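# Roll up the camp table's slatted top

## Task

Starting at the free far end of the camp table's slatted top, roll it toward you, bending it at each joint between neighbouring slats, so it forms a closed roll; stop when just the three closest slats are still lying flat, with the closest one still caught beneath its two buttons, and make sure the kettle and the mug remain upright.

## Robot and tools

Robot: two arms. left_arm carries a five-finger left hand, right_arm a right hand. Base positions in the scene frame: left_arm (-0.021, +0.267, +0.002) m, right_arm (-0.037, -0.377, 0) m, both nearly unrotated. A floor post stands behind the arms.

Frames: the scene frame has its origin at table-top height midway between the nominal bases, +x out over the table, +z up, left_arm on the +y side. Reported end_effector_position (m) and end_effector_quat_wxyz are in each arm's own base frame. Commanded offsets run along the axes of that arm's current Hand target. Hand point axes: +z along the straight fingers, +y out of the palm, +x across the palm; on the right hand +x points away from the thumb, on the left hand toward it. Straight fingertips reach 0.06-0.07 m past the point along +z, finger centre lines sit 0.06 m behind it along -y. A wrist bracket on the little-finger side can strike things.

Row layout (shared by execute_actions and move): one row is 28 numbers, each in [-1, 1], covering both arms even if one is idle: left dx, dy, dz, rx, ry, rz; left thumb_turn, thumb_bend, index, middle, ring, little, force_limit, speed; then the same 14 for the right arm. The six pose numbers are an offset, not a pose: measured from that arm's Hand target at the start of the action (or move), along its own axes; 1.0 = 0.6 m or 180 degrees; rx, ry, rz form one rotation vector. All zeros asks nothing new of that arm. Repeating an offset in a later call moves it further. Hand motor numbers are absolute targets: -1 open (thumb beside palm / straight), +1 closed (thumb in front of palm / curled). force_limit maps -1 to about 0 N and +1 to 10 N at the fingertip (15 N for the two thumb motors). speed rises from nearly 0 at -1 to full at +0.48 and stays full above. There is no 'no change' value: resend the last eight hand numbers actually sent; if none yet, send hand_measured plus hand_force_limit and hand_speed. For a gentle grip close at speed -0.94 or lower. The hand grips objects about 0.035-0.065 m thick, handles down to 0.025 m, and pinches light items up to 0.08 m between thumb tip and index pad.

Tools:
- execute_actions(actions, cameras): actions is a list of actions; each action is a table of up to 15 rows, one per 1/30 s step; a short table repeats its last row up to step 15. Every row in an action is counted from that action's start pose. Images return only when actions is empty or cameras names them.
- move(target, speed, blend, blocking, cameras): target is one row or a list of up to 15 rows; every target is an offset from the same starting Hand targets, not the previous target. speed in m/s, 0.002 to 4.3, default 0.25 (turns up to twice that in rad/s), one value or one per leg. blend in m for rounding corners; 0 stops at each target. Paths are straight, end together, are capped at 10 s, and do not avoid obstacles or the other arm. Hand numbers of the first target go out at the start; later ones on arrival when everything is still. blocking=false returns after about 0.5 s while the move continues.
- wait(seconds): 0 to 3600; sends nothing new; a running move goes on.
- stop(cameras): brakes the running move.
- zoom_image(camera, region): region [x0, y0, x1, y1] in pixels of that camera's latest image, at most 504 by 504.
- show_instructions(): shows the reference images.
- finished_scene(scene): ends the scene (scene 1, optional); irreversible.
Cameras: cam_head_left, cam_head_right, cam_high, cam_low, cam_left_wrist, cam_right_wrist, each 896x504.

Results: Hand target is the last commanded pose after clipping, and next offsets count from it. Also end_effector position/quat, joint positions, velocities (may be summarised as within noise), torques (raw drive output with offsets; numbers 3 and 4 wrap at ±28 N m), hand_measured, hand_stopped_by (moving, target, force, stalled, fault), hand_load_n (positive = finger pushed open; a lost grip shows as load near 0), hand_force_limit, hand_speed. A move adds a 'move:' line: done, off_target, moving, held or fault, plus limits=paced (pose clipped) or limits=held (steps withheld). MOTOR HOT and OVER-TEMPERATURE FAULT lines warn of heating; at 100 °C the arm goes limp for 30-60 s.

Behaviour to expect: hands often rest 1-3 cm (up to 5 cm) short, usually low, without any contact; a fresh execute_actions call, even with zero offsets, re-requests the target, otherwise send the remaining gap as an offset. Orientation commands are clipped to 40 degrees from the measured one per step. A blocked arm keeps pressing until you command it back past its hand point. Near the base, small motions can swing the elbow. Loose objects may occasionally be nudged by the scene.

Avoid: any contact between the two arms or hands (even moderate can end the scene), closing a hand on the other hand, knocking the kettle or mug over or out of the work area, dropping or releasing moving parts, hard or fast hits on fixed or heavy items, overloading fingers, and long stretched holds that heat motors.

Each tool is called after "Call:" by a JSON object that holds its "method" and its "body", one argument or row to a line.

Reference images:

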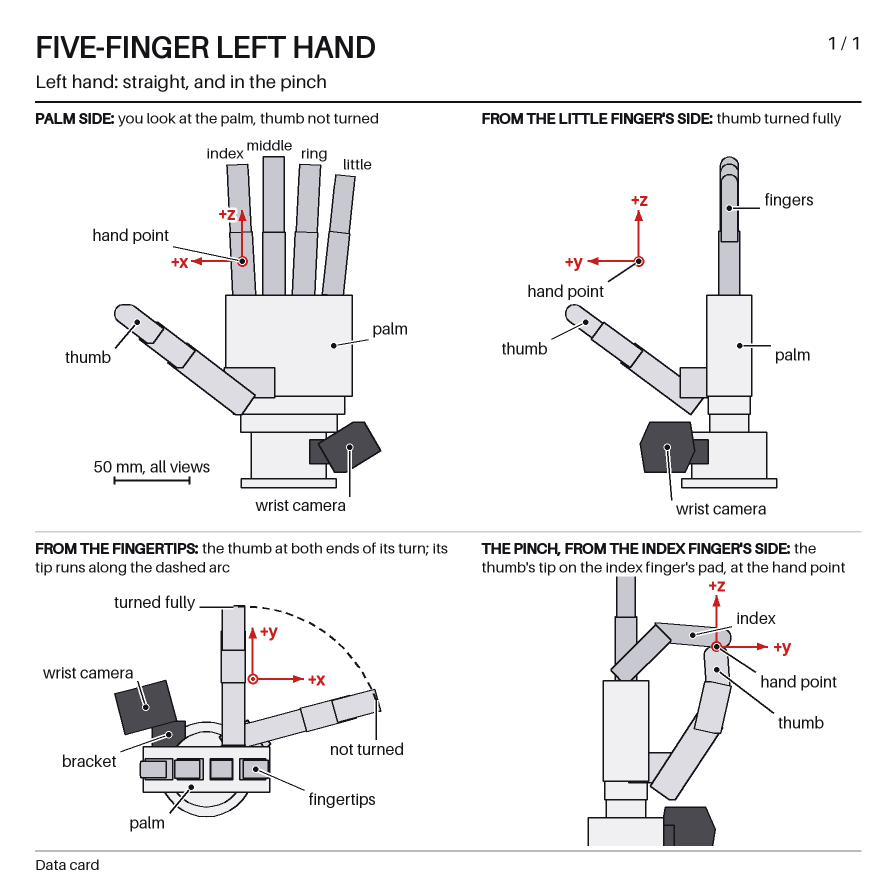

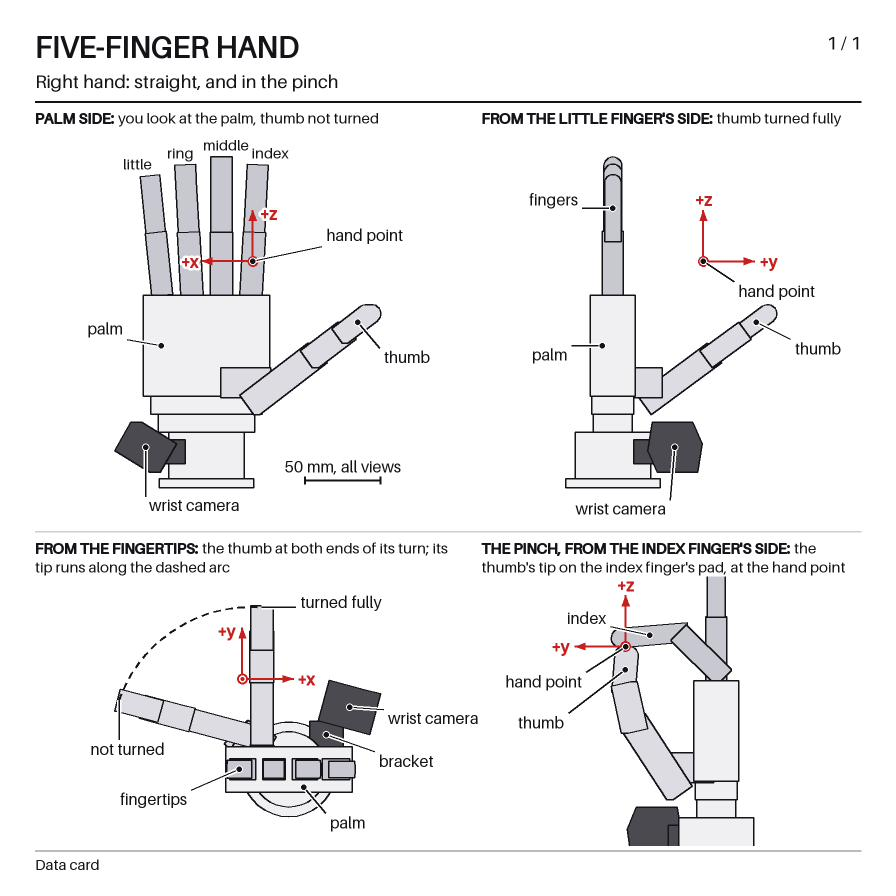

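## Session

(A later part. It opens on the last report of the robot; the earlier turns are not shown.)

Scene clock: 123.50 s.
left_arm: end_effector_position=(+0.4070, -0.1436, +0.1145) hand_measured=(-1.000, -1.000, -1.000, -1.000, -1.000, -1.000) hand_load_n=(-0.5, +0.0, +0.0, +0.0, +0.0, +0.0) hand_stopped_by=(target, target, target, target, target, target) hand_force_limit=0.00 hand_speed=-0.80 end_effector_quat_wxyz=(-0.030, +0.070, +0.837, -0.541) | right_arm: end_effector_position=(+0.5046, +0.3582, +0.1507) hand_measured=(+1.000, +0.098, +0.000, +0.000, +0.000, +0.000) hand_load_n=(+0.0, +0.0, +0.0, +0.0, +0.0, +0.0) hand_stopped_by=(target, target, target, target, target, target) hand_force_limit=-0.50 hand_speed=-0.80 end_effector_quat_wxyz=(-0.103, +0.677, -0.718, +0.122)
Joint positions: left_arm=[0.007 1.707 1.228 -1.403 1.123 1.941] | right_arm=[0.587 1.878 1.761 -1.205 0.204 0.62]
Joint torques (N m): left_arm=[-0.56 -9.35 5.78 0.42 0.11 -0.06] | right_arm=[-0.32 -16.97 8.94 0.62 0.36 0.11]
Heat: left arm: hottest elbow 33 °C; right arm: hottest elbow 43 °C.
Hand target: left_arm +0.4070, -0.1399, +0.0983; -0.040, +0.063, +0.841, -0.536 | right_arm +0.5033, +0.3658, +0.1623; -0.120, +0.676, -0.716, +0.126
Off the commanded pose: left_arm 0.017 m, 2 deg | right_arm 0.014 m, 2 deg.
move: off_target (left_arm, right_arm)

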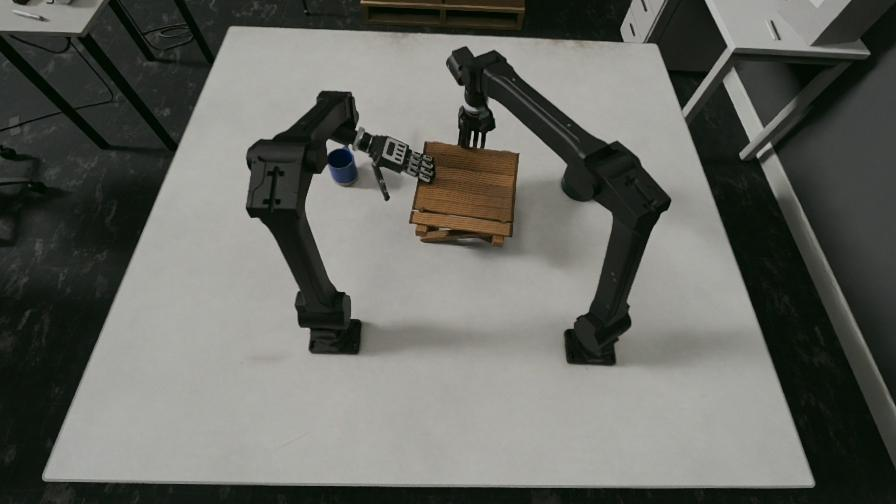

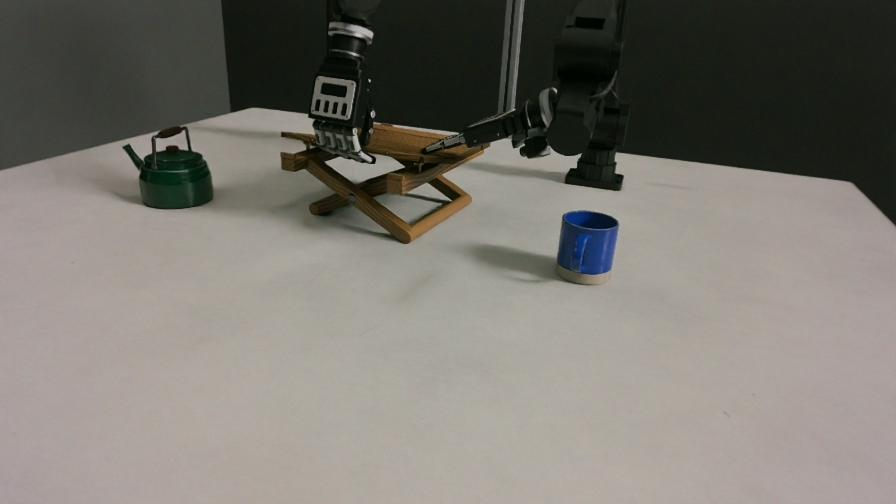

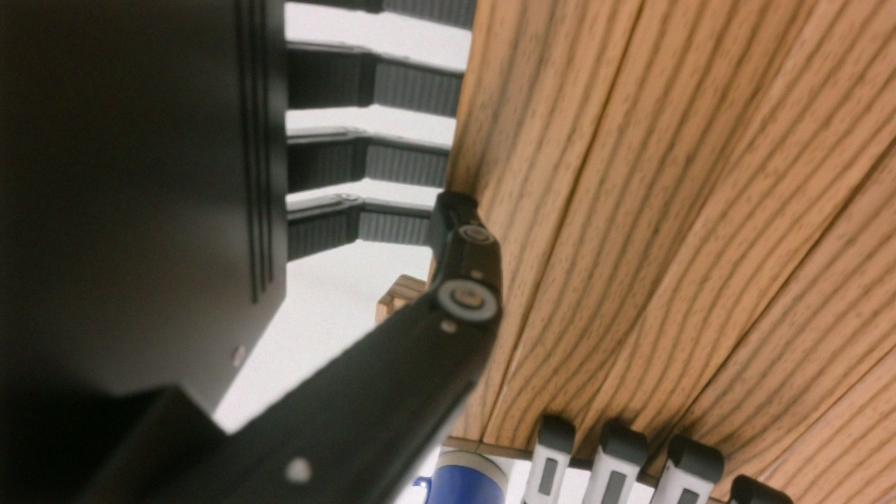

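Call:
{"method": "move", "body": {
  "target": [
    [0,0,0,0,0,0,-1,-1,-1,-1,-1,-1,0,-0.8, 0,0,0,0,0,0,1,-0.3,0,0,0,0,-0.5,-0.5],
    [0,0,0,0,0,0,-1,-1,-1,-1,-1,-1,0,-0.8, 0.001,0.0413,-0.008,0,0,0,1,-0.3,0,0,0,0,-0.5,-0.5]
  ],
  "cameras": ["cam_head_left","cam_low","cam_right_wrist"],
  "speed": 0.1
}}

Call:
{"method": "zoom_image", "body": {
  "camera": "cam_low",
  "region": [280, 60, 540, 220]
}}

Scene clock: 125.90 s.
left_arm: end_effector_position=(+0.4070, -0.1436, +0.1140) hand_measured=(-1.000, -1.000, -1.000, -1.000, -1.000, -1.000) hand_load_n=(+0.0, +0.0, +0.0, +0.0, +0.0, +0.0) hand_stopped_by=(target, target, target, target, target, target) hand_force_limit=0.00 hand_speed=-0.80 end_effector_quat_wxyz=(-0.031, +0.070, +0.837, -0.541) | right_arm: end_effector_position=(+0.4827, +0.3567, +0.1425) hand_measured=(+1.000, -0.300, +0.000, +0.000, +0.000, +0.000) hand_load_n=(-0.5, +0.0, +0.0, +0.0, +0.0, +0.5) hand_stopped_by=(target, target, target, target, target, target) hand_force_limit=-0.50 hand_speed=-0.50 end_effector_quat_wxyz=(-0.101, +0.677, -0.718, +0.125)
Joint positions: left_arm=[0.007 1.708 1.228 -1.403 1.123 1.941] | right_arm=[0.608 1.833 1.675 -1.171 0.217 0.64]
Joint torques (N m): left_arm=[-0.56 -9.41 5.76 0.42 0.11 -0.06] | right_arm=[0.03 -16.79 8.96 0.47 0.11 0.17]
Heat: left arm: hottest elbow 33 °C; right arm: hottest elbow 43 °C.
Hand target: left_arm +0.4070, -0.1399, +0.0983; -0.040, +0.063, +0.841, -0.536 | right_arm +0.4782, +0.3667, +0.1582; -0.120, +0.676, -0.716, +0.126
Off the commanded pose: left_arm 0.016 m, 2 deg | right_arm 0.019 m, 2 deg.
move: off_target (right_arm)

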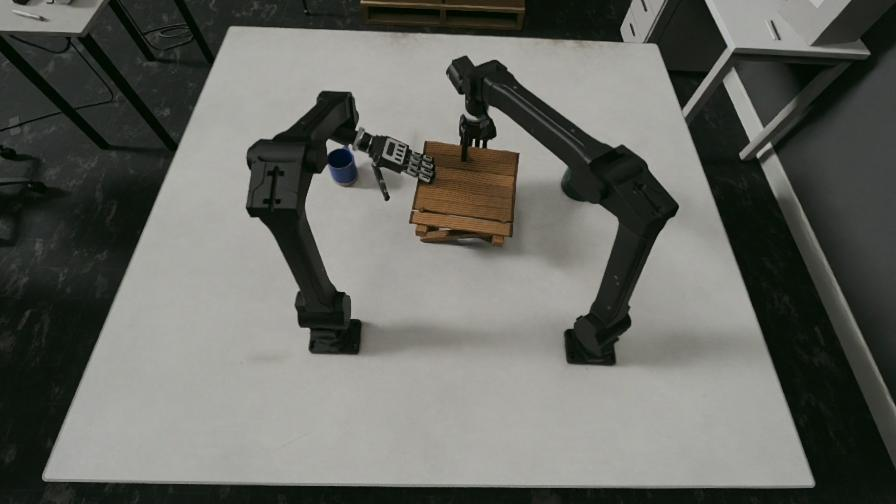

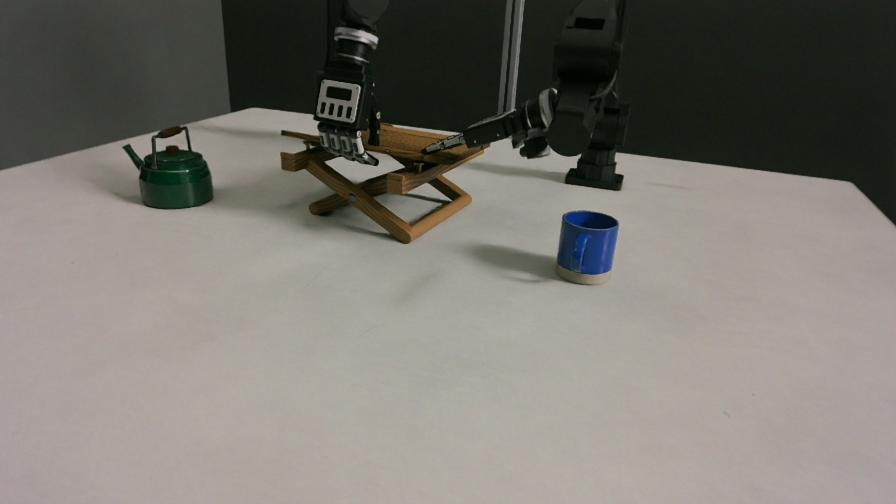

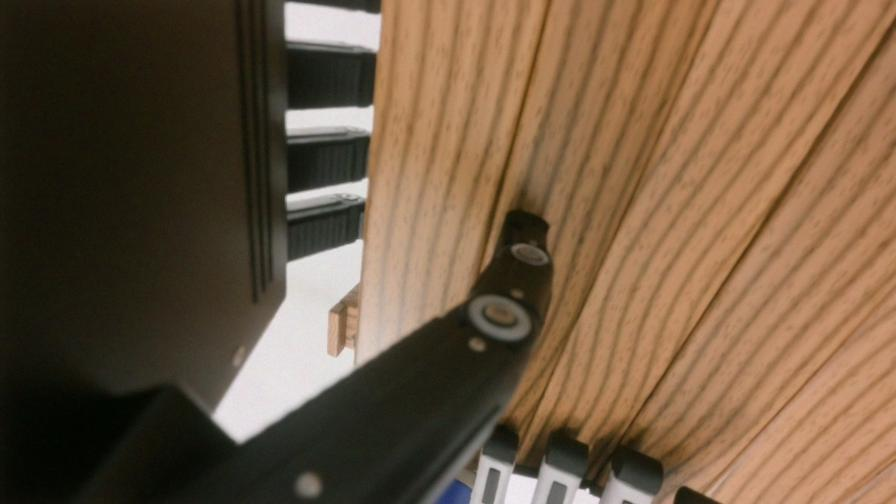

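Scaled by 1.938 from the camera's image (finer frame: 1280x720).

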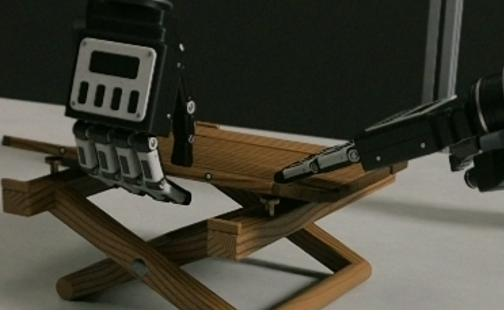

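Call:
{"method": "move", "body": {
  "target": [
    [0,0,0,0,0,0,-1,-1,-1,-1,-1,-1,0,-0.8, 0,0,0,0,0,0,1,0.12,0,0,0,0,-0.3,-0.7],
    [0,0,0,0,0,0,-1,-1,-1,-1,-1,-1,0,-0.8, 0,-0.0034,-0.0094,0.13,0,0,1,0.12,0,0,0,0,-0.3,-0.7]
  ],
  "cameras": ["cam_head_left","cam_low","cam_right_wrist"],
  "speed": 0.1
}}

Call:
{"method": "zoom_image", "body": {
  "camera": "cam_low",
  "region": [280, 60, 540, 220]
}}

Scene clock: 131.40 s.
left_arm: end_effector_position=(+0.4062, -0.1432, +0.1118) hand_measured=(-1.000, -1.000, -1.000, -1.000, -1.000, -1.000) hand_load_n=(+0.0, +0.0, +0.0, +0.0, +0.5, +0.0) hand_stopped_by=(target, target, target, target, target, target) hand_force_limit=0.00 hand_speed=-0.80 end_effector_quat_wxyz=(-0.033, +0.069, +0.838, -0.540) | right_arm: end_effector_position=(+0.4785, +0.3576, +0.1509) hand_measured=(+1.000, +0.118, +0.000, +0.000, +0.000, +0.000) hand_load_n=(+0.5, +2.5, +0.0, +0.0, +0.0, +1.5) hand_stopped_by=(target, target, target, target, target, target) hand_force_limit=-0.30 hand_speed=-0.70 end_effector_quat_wxyz=(-0.234, +0.641, -0.680, +0.266)
Joint positions: left_arm=[0.007 1.711 1.226 -1.402 1.12 1.941] | right_arm=[0.709 1.628 1.351 -0.741 0.497 0.625]
Joint torques (N m): left_arm=[-0.56 -9.7 5.9 0.4 0.19 -0.06] | right_arm=[-0.21 -13.51 9.42 1.31 0.64 0.04]
Heat: left arm: hottest elbow 33 °C; right arm: hottest elbow 42 °C.
Hand target: left_arm +0.4069, -0.1399, +0.0983; -0.040, +0.063, +0.841, -0.536 | right_arm +0.4783, +0.3668, +0.1643; -0.254, +0.637, -0.676, +0.268
Off the commanded pose: left_arm 0.014 m, 1 deg | right_arm 0.016 m, 2 deg.
move: off_target (right_arm)

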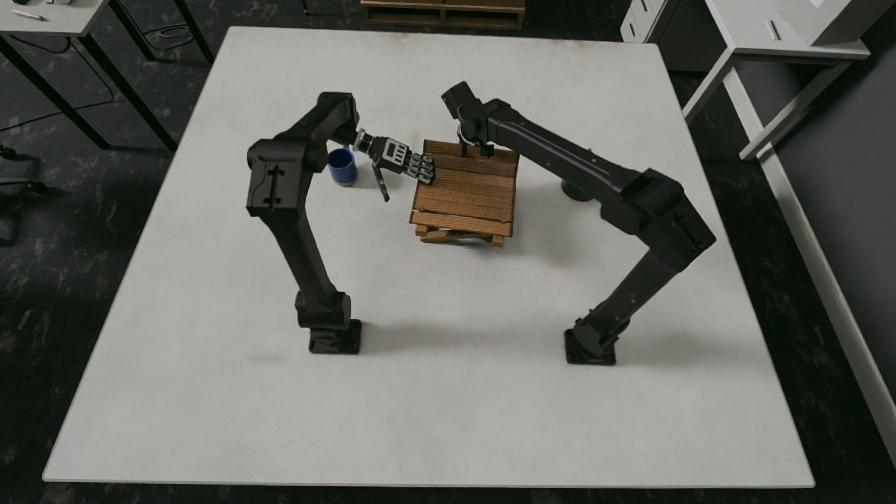

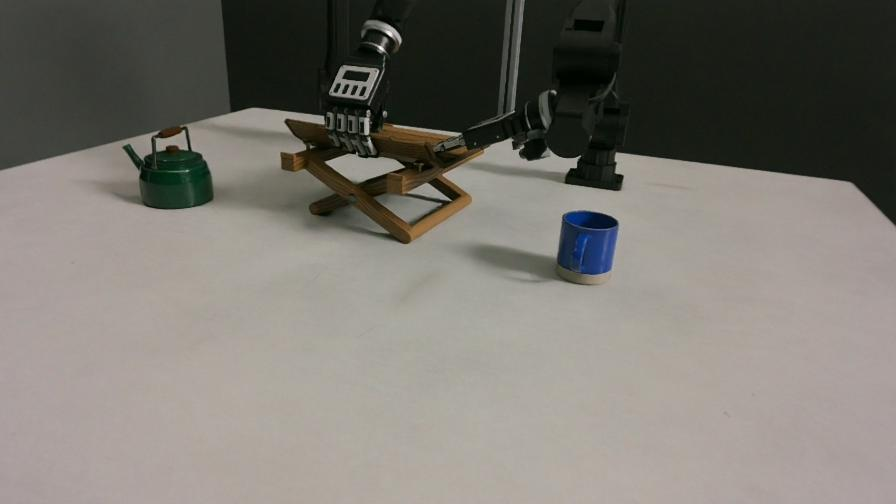

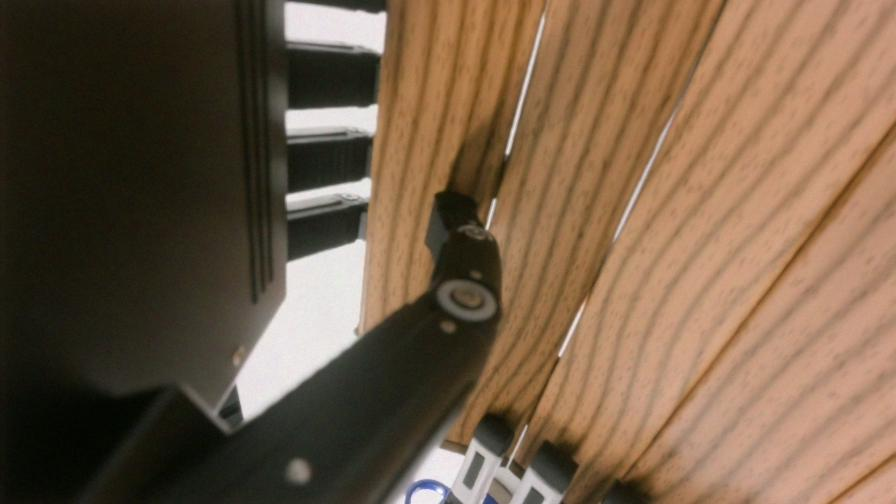

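Scaled by 1.938 from the camera's image (finer frame: 1280x720).

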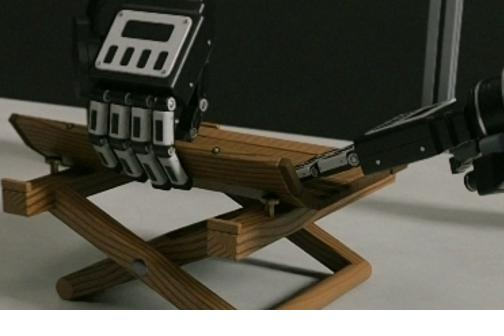

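Call:
{"method": "zoom_image", "body": {
  "camera": "cam_low",
  "region": [390, 110, 490, 200]
}}

Call:
{"method": "move", "body": {
  "target": [0,0,0,0,0,0,-1,-1,-1,-1,-1,-1,0,-0.8, 0,0,0,0.13,0,0,1,0.12,0,0,0,0,-0.3,-0.7],
  "cameras": ["cam_head_left","cam_low","cam_right_wrist","cam_high"],
  "speed": 0.1
}}

Call:
{"method": "zoom_image", "body": {
  "camera": "cam_low",
  "region": [280, 60, 540, 220]
}}

Call:
{"method": "zoom_image", "body": {
  "camera": "cam_low",
  "region": [390, 110, 490, 200]
}}

Scaled by 5.040 from the camera's image (finer frame: 1280x720).

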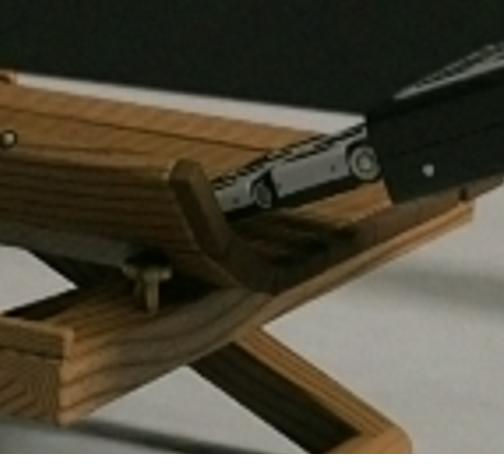

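Scene clock: 134.83 s.
left_arm: end_effector_position=(+0.4062, -0.1432, +0.1113) hand_measured=(-1.000, -1.000, -1.000, -1.000, -1.000, -1.000) hand_load_n=(+0.0, +0.0, +0.0, +0.0, +0.0, +0.0) hand_stopped_by=(target, target, target, target, target, target) hand_force_limit=0.00 hand_speed=-0.80 end_effector_quat_wxyz=(-0.033, +0.069, +0.838, -0.540) | right_arm: end_effector_position=(+0.4785, +0.3569, +0.1495) hand_measured=(+1.000, +0.118, +0.000, +0.000, +0.000, +0.000) hand_load_n=(+0.5, +1.5, +0.5, +0.0, +0.5, +0.0) hand_stopped_by=(target, target, target, target, target, target) hand_force_limit=-0.30 hand_speed=-0.70 end_effector_quat_wxyz=(-0.359, +0.579, -0.612, +0.402)
Joint positions: left_arm=[0.007 1.713 1.226 -1.402 1.12 1.941] | right_arm=[0.808 1.533 1.039 -0.141 0.785 0.451]
Joint torques (N m): left_arm=[-0.56 -9.76 5.87 0.44 0.18 -0.06] | right_arm=[-0.38 -11.46 9.35 1.58 0.42 -0.02]
Heat: left arm: hottest elbow 33 °C; right arm: hottest elbow 42 °C.
Hand target: left_arm +0.4069, -0.1399, +0.0982; -0.040, +0.063, +0.841, -0.536 | right_arm +0.4783, +0.3667, +0.1642; -0.378, +0.573, -0.607, +0.400
Off the commanded pose: left_arm 0.014 m, 1 deg | right_arm 0.018 m, 2 deg.
move: off_target (right_arm)
Images, in order (width x height): cam_head_left 896x504, cam_high 896x504, cam_low 896x504, cam_right_wrist 896x504.

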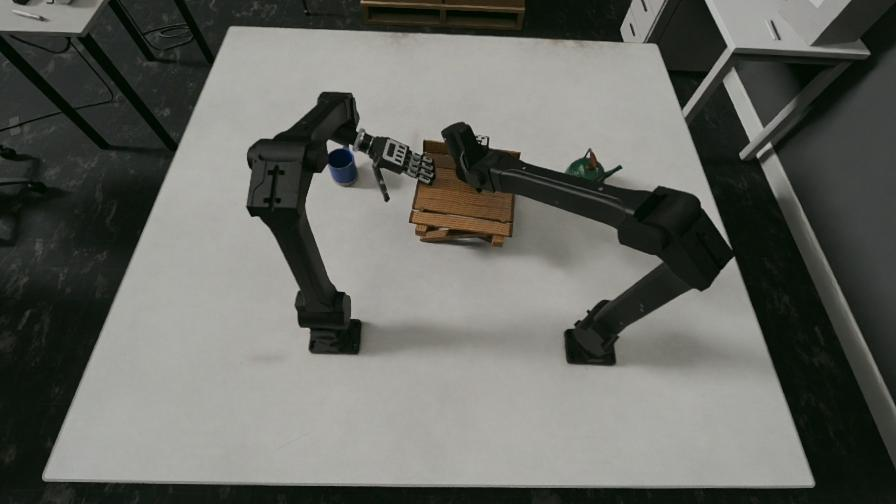

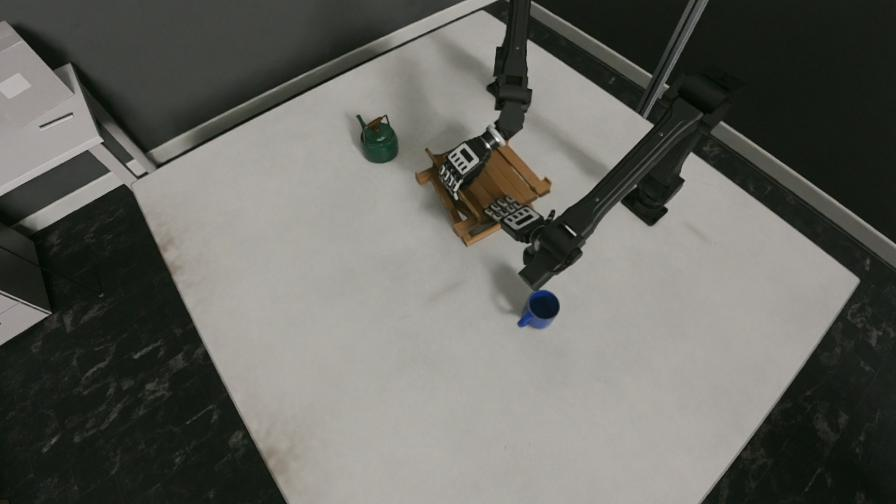

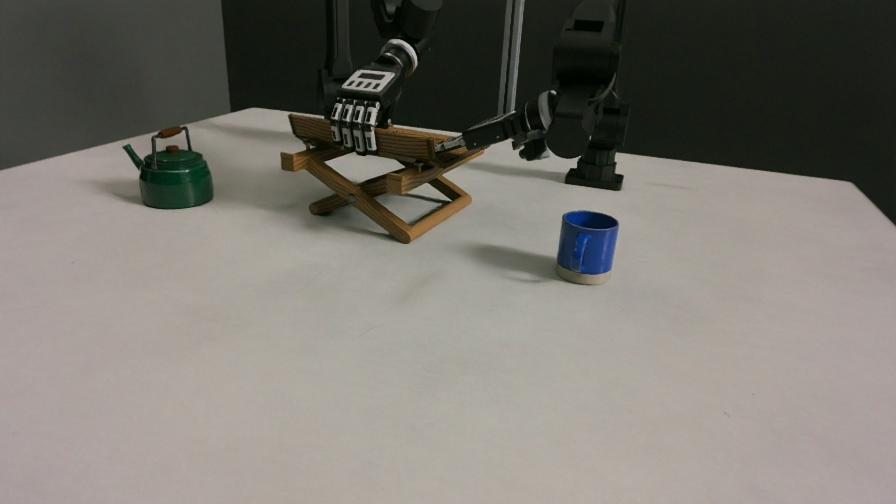

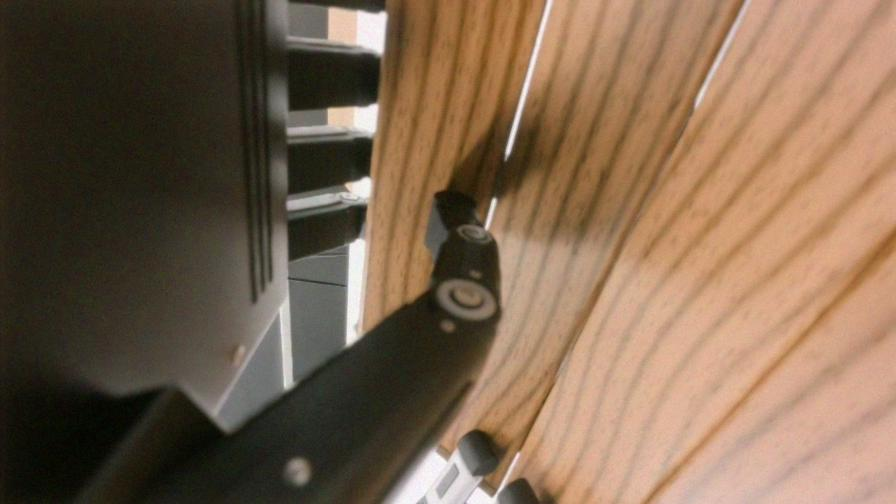

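Scaled by 1.938 from the camera's image (finer frame: 1280x720).

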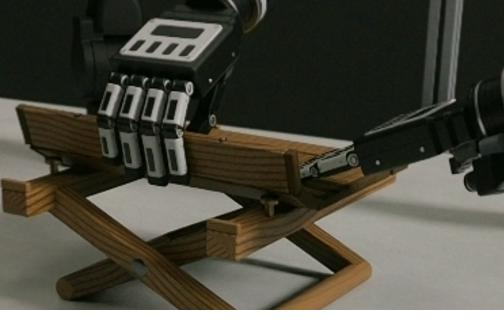

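Scaled by 5.040 from the camera's image (finer frame: 1280x720).

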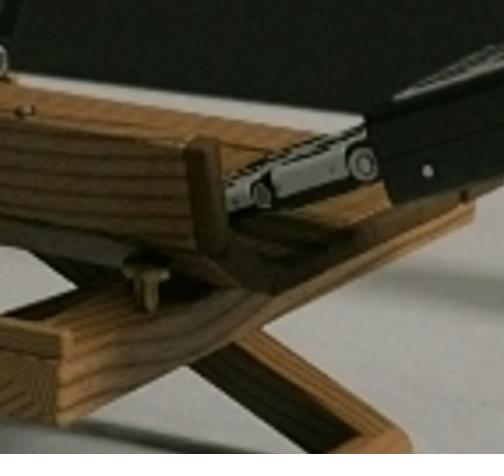

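Call:
{"method": "move", "body": {
  "target": [0,0,0,0,0,0,-1,-1,-1,-1,-1,-1,0,-0.8, 0,-0.006,-0.003,0.083,0,0,1,0.12,0,0,0,0,-0.3,-0.7],
  "cameras": ["cam_head_left","cam_low","cam_right_wrist","cam_high"],
  "speed": 0.1
}}

Call:
{"method": "zoom_image", "body": {
  "camera": "cam_low",
  "region": [280, 60, 540, 220]
}}

Call:
{"method": "zoom_image", "body": {
  "camera": "cam_low",
  "region": [390, 110, 490, 200]
}}

Call:
{"method": "zoom_image", "body": {
  "camera": "cam_high",
  "region": [400, 100, 580, 260]
}}

Scene clock: 138.17 s.
left_arm: end_effector_position=(+0.4062, -0.1432, +0.1113) hand_measured=(-1.000, -1.000, -1.000, -1.000, -1.000, -1.000) hand_load_n=(-0.5, +0.0, +0.0, -0.5, +0.0, +0.0) hand_stopped_by=(target, target, target, target, target, target) hand_force_limit=0.00 hand_speed=-0.80 end_effector_quat_wxyz=(-0.033, +0.069, +0.838, -0.540) | right_arm: end_effector_position=(+0.4834, +0.3571, +0.1684) hand_measured=(+1.000, +0.118, +0.000, +0.000, +0.000, +0.000) hand_load_n=(+0.0, +0.0, +0.0, +0.0, +0.0, +0.0) hand_stopped_by=(target, target, target, target, target, target) hand_force_limit=-0.30 hand_speed=-0.70 end_effector_quat_wxyz=(-0.443, +0.516, -0.557, +0.477)
Joint positions: left_arm=[0.007 1.713 1.226 -1.402 1.12 1.941] | right_arm=[0.851 1.544 0.881 0.413 0.911 0.201]
Joint torques (N m): left_arm=[-0.62 -9.76 5.87 0.42 0.19 -0.05] | right_arm=[0.15 -9.23 8.25 1.51 0.3 -0.07]
Heat: left arm: hottest elbow 33 °C; right arm: hottest elbow 42 °C.
Hand target: left_arm +0.4069, -0.1399, +0.0983; -0.040, +0.063, +0.841, -0.536 | right_arm +0.4781, +0.3666, +0.1682; -0.449, +0.519, -0.550, +0.476
Off the commanded pose: left_arm 0.014 m, 1 deg | right_arm 0.011 m, 1 deg.
move: off_target (right_arm)
Images, in order (width x height): cam_head_left 896x504, cam_high 896x504, cam_low 896x504, cam_right_wrist 896x504.

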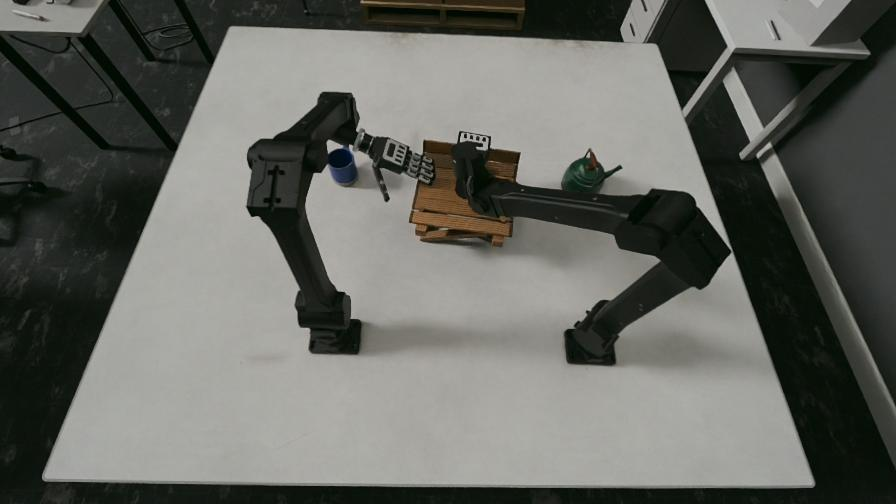

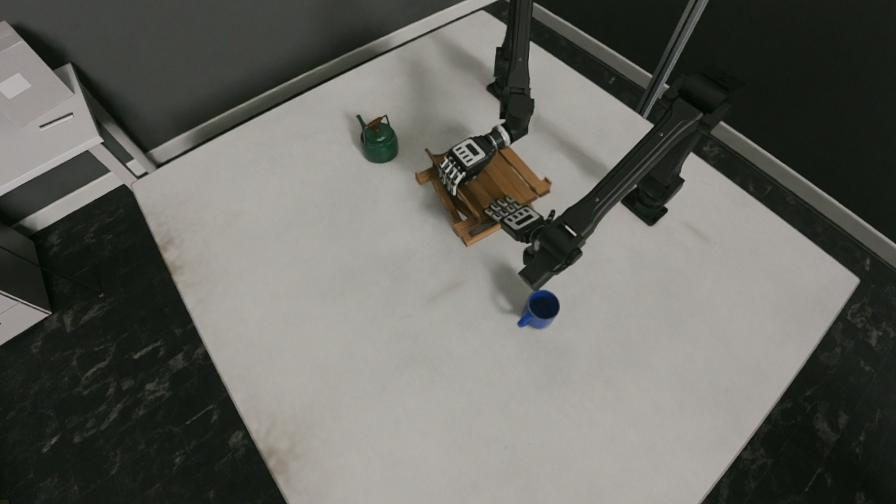

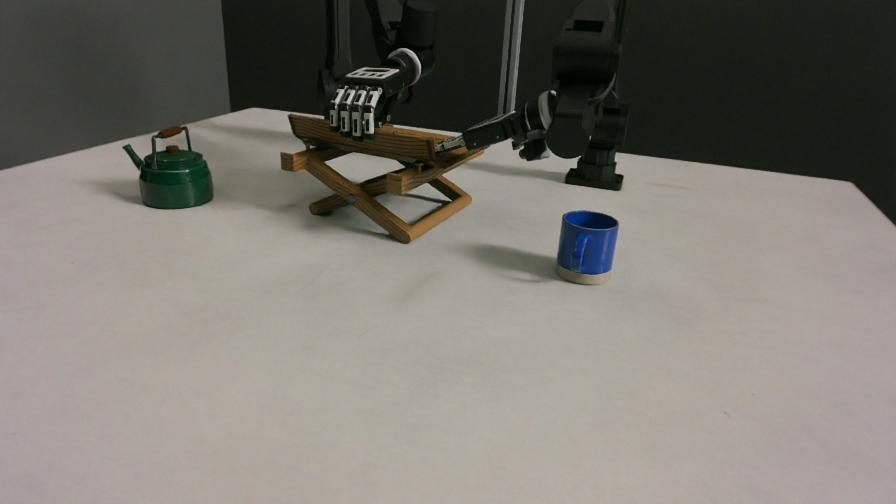

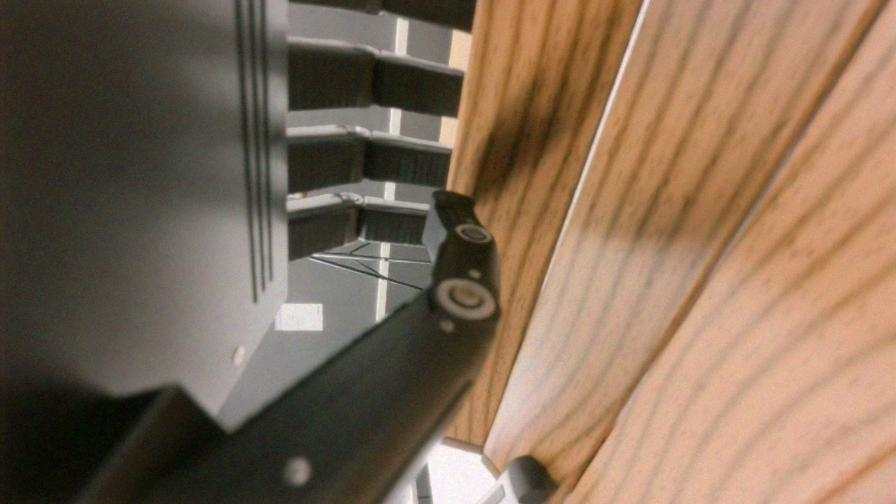

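Scaled by 1.938 from the camera's image (finer frame: 1280x720).

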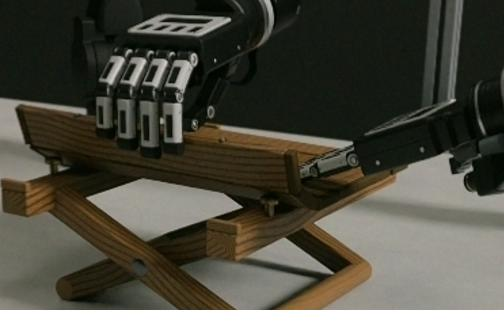

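Scaled by 5.040 from the camera's image (finer frame: 1280x720).

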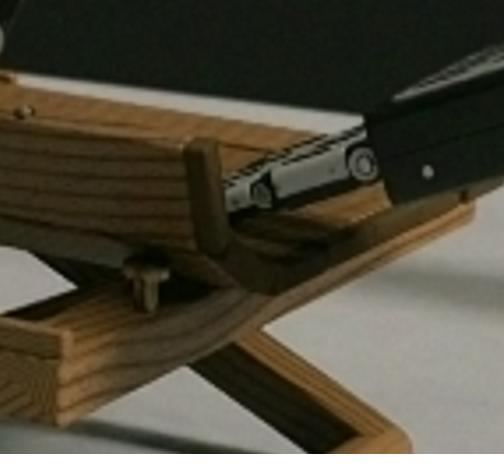

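Scaled by 2.800 from the camera's image (finer frame: 1280x720).

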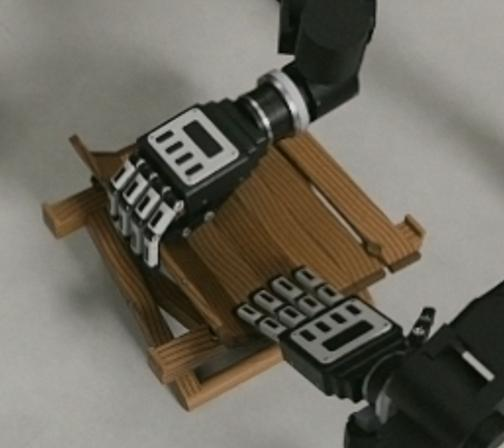

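Call:
{"method": "move", "body": {
  "target": [0,0,0,0,0,0,-1,-1,-1,-1,-1,-1,0,-0.8, 0,0.03,0.004,0,0,0,1,0.12,0,0,0,0,-0.3,-0.7],
  "cameras": ["cam_head_left","cam_low","cam_right_wrist","cam_high"],
  "speed": 0.06
}}

Call:
{"method": "zoom_image", "body": {
  "camera": "cam_low",
  "region": [280, 60, 540, 220]
}}

Scene clock: 142.53 s.
left_arm: end_effector_position=(+0.4062, -0.1432, +0.1113) hand_measured=(-1.000, -1.000, -1.000, -1.000, -1.000, -1.000) hand_load_n=(-0.5, +0.0, +0.0, +0.0, +0.0, +0.0) hand_stopped_by=(target, target, target, target, target, target) hand_force_limit=0.00 hand_speed=-0.80 end_effector_quat_wxyz=(-0.033, +0.069, +0.838, -0.540) | right_arm: end_effector_position=(+0.4856, +0.3585, +0.1617) hand_measured=(+1.000, +0.118, +0.000, +0.000, +0.000, +0.000) hand_load_n=(+0.0, +0.0, +0.5, +0.5, +1.5, +1.0) hand_stopped_by=(target, target, target, target, target, target) hand_force_limit=-0.30 hand_speed=-0.70 end_effector_quat_wxyz=(+0.451, -0.508, +0.557, -0.479)
Joint positions: left_arm=[0.007 1.713 1.226 -1.402 1.12 1.941] | right_arm=[0.851 1.569 0.87 0.475 0.915 0.194]
Joint torques (N m): left_arm=[-0.5 -9.82 5.9 0.42 0.2 -0.05] | right_arm=[0.26 -9 7.35 1.31 0.13 -0.02]
Heat: left arm: hottest elbow 33 °C; right arm: hottest elbow 42 °C.
Hand target: left_arm +0.4069, -0.1399, +0.0982; -0.040, +0.063, +0.841, -0.536 | right_arm +0.4779, +0.3666, +0.1502; +0.449, -0.519, +0.550, -0.476
Off the commanded pose: left_arm 0.013 m, 1 deg | right_arm 0.016 m, 1 deg.
move: off_target (right_arm)
Images, in order (width x height): cam_head_left 896x504, cam_high 896x504, cam_low 896x504, cam_right_wrist 896x504.

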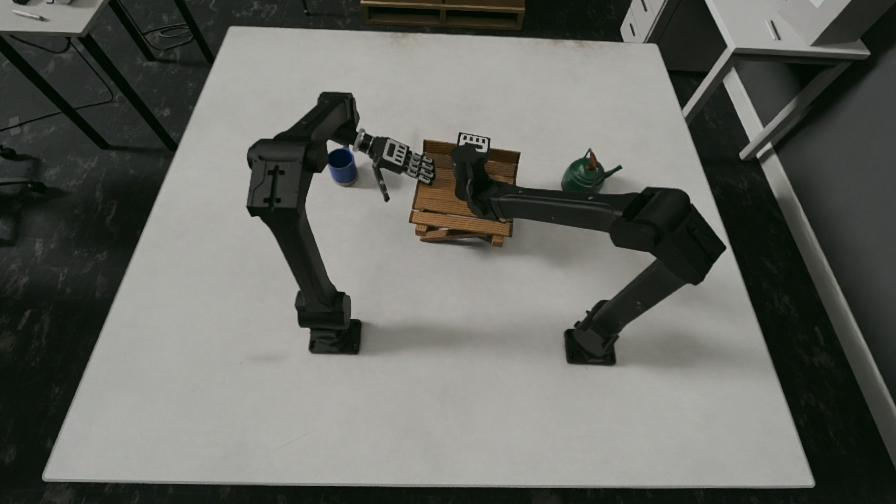

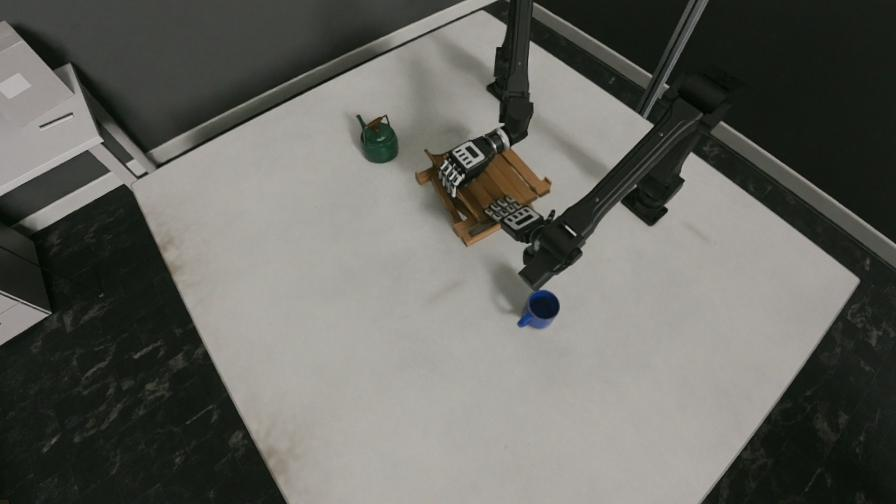

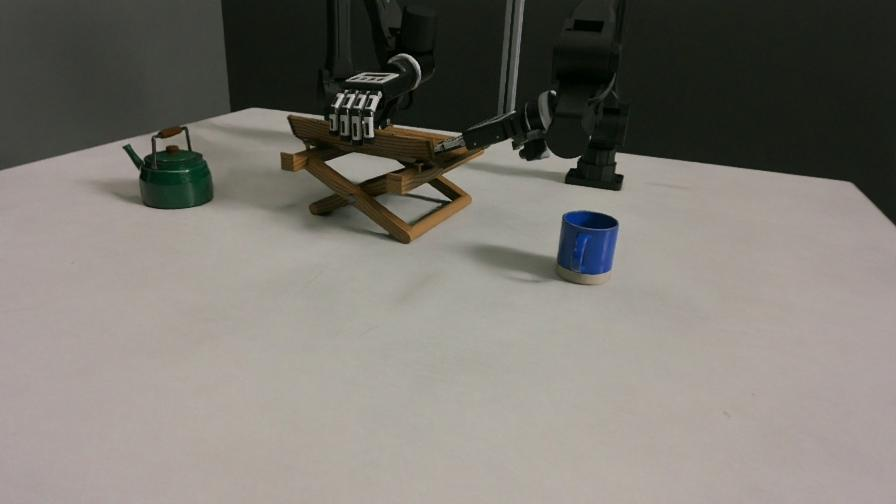

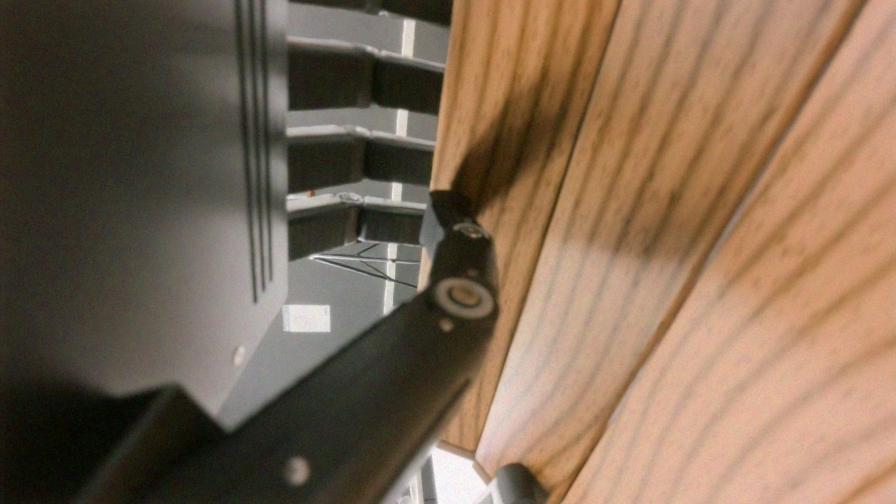

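Scaled by 1.938 from the camera's image (finer frame: 1280x720).

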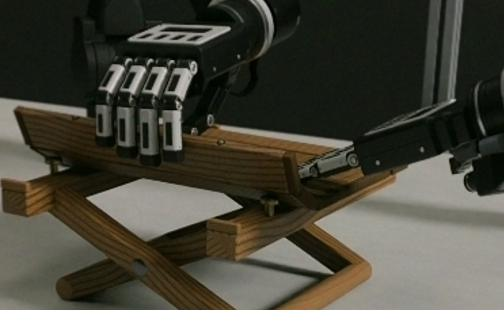

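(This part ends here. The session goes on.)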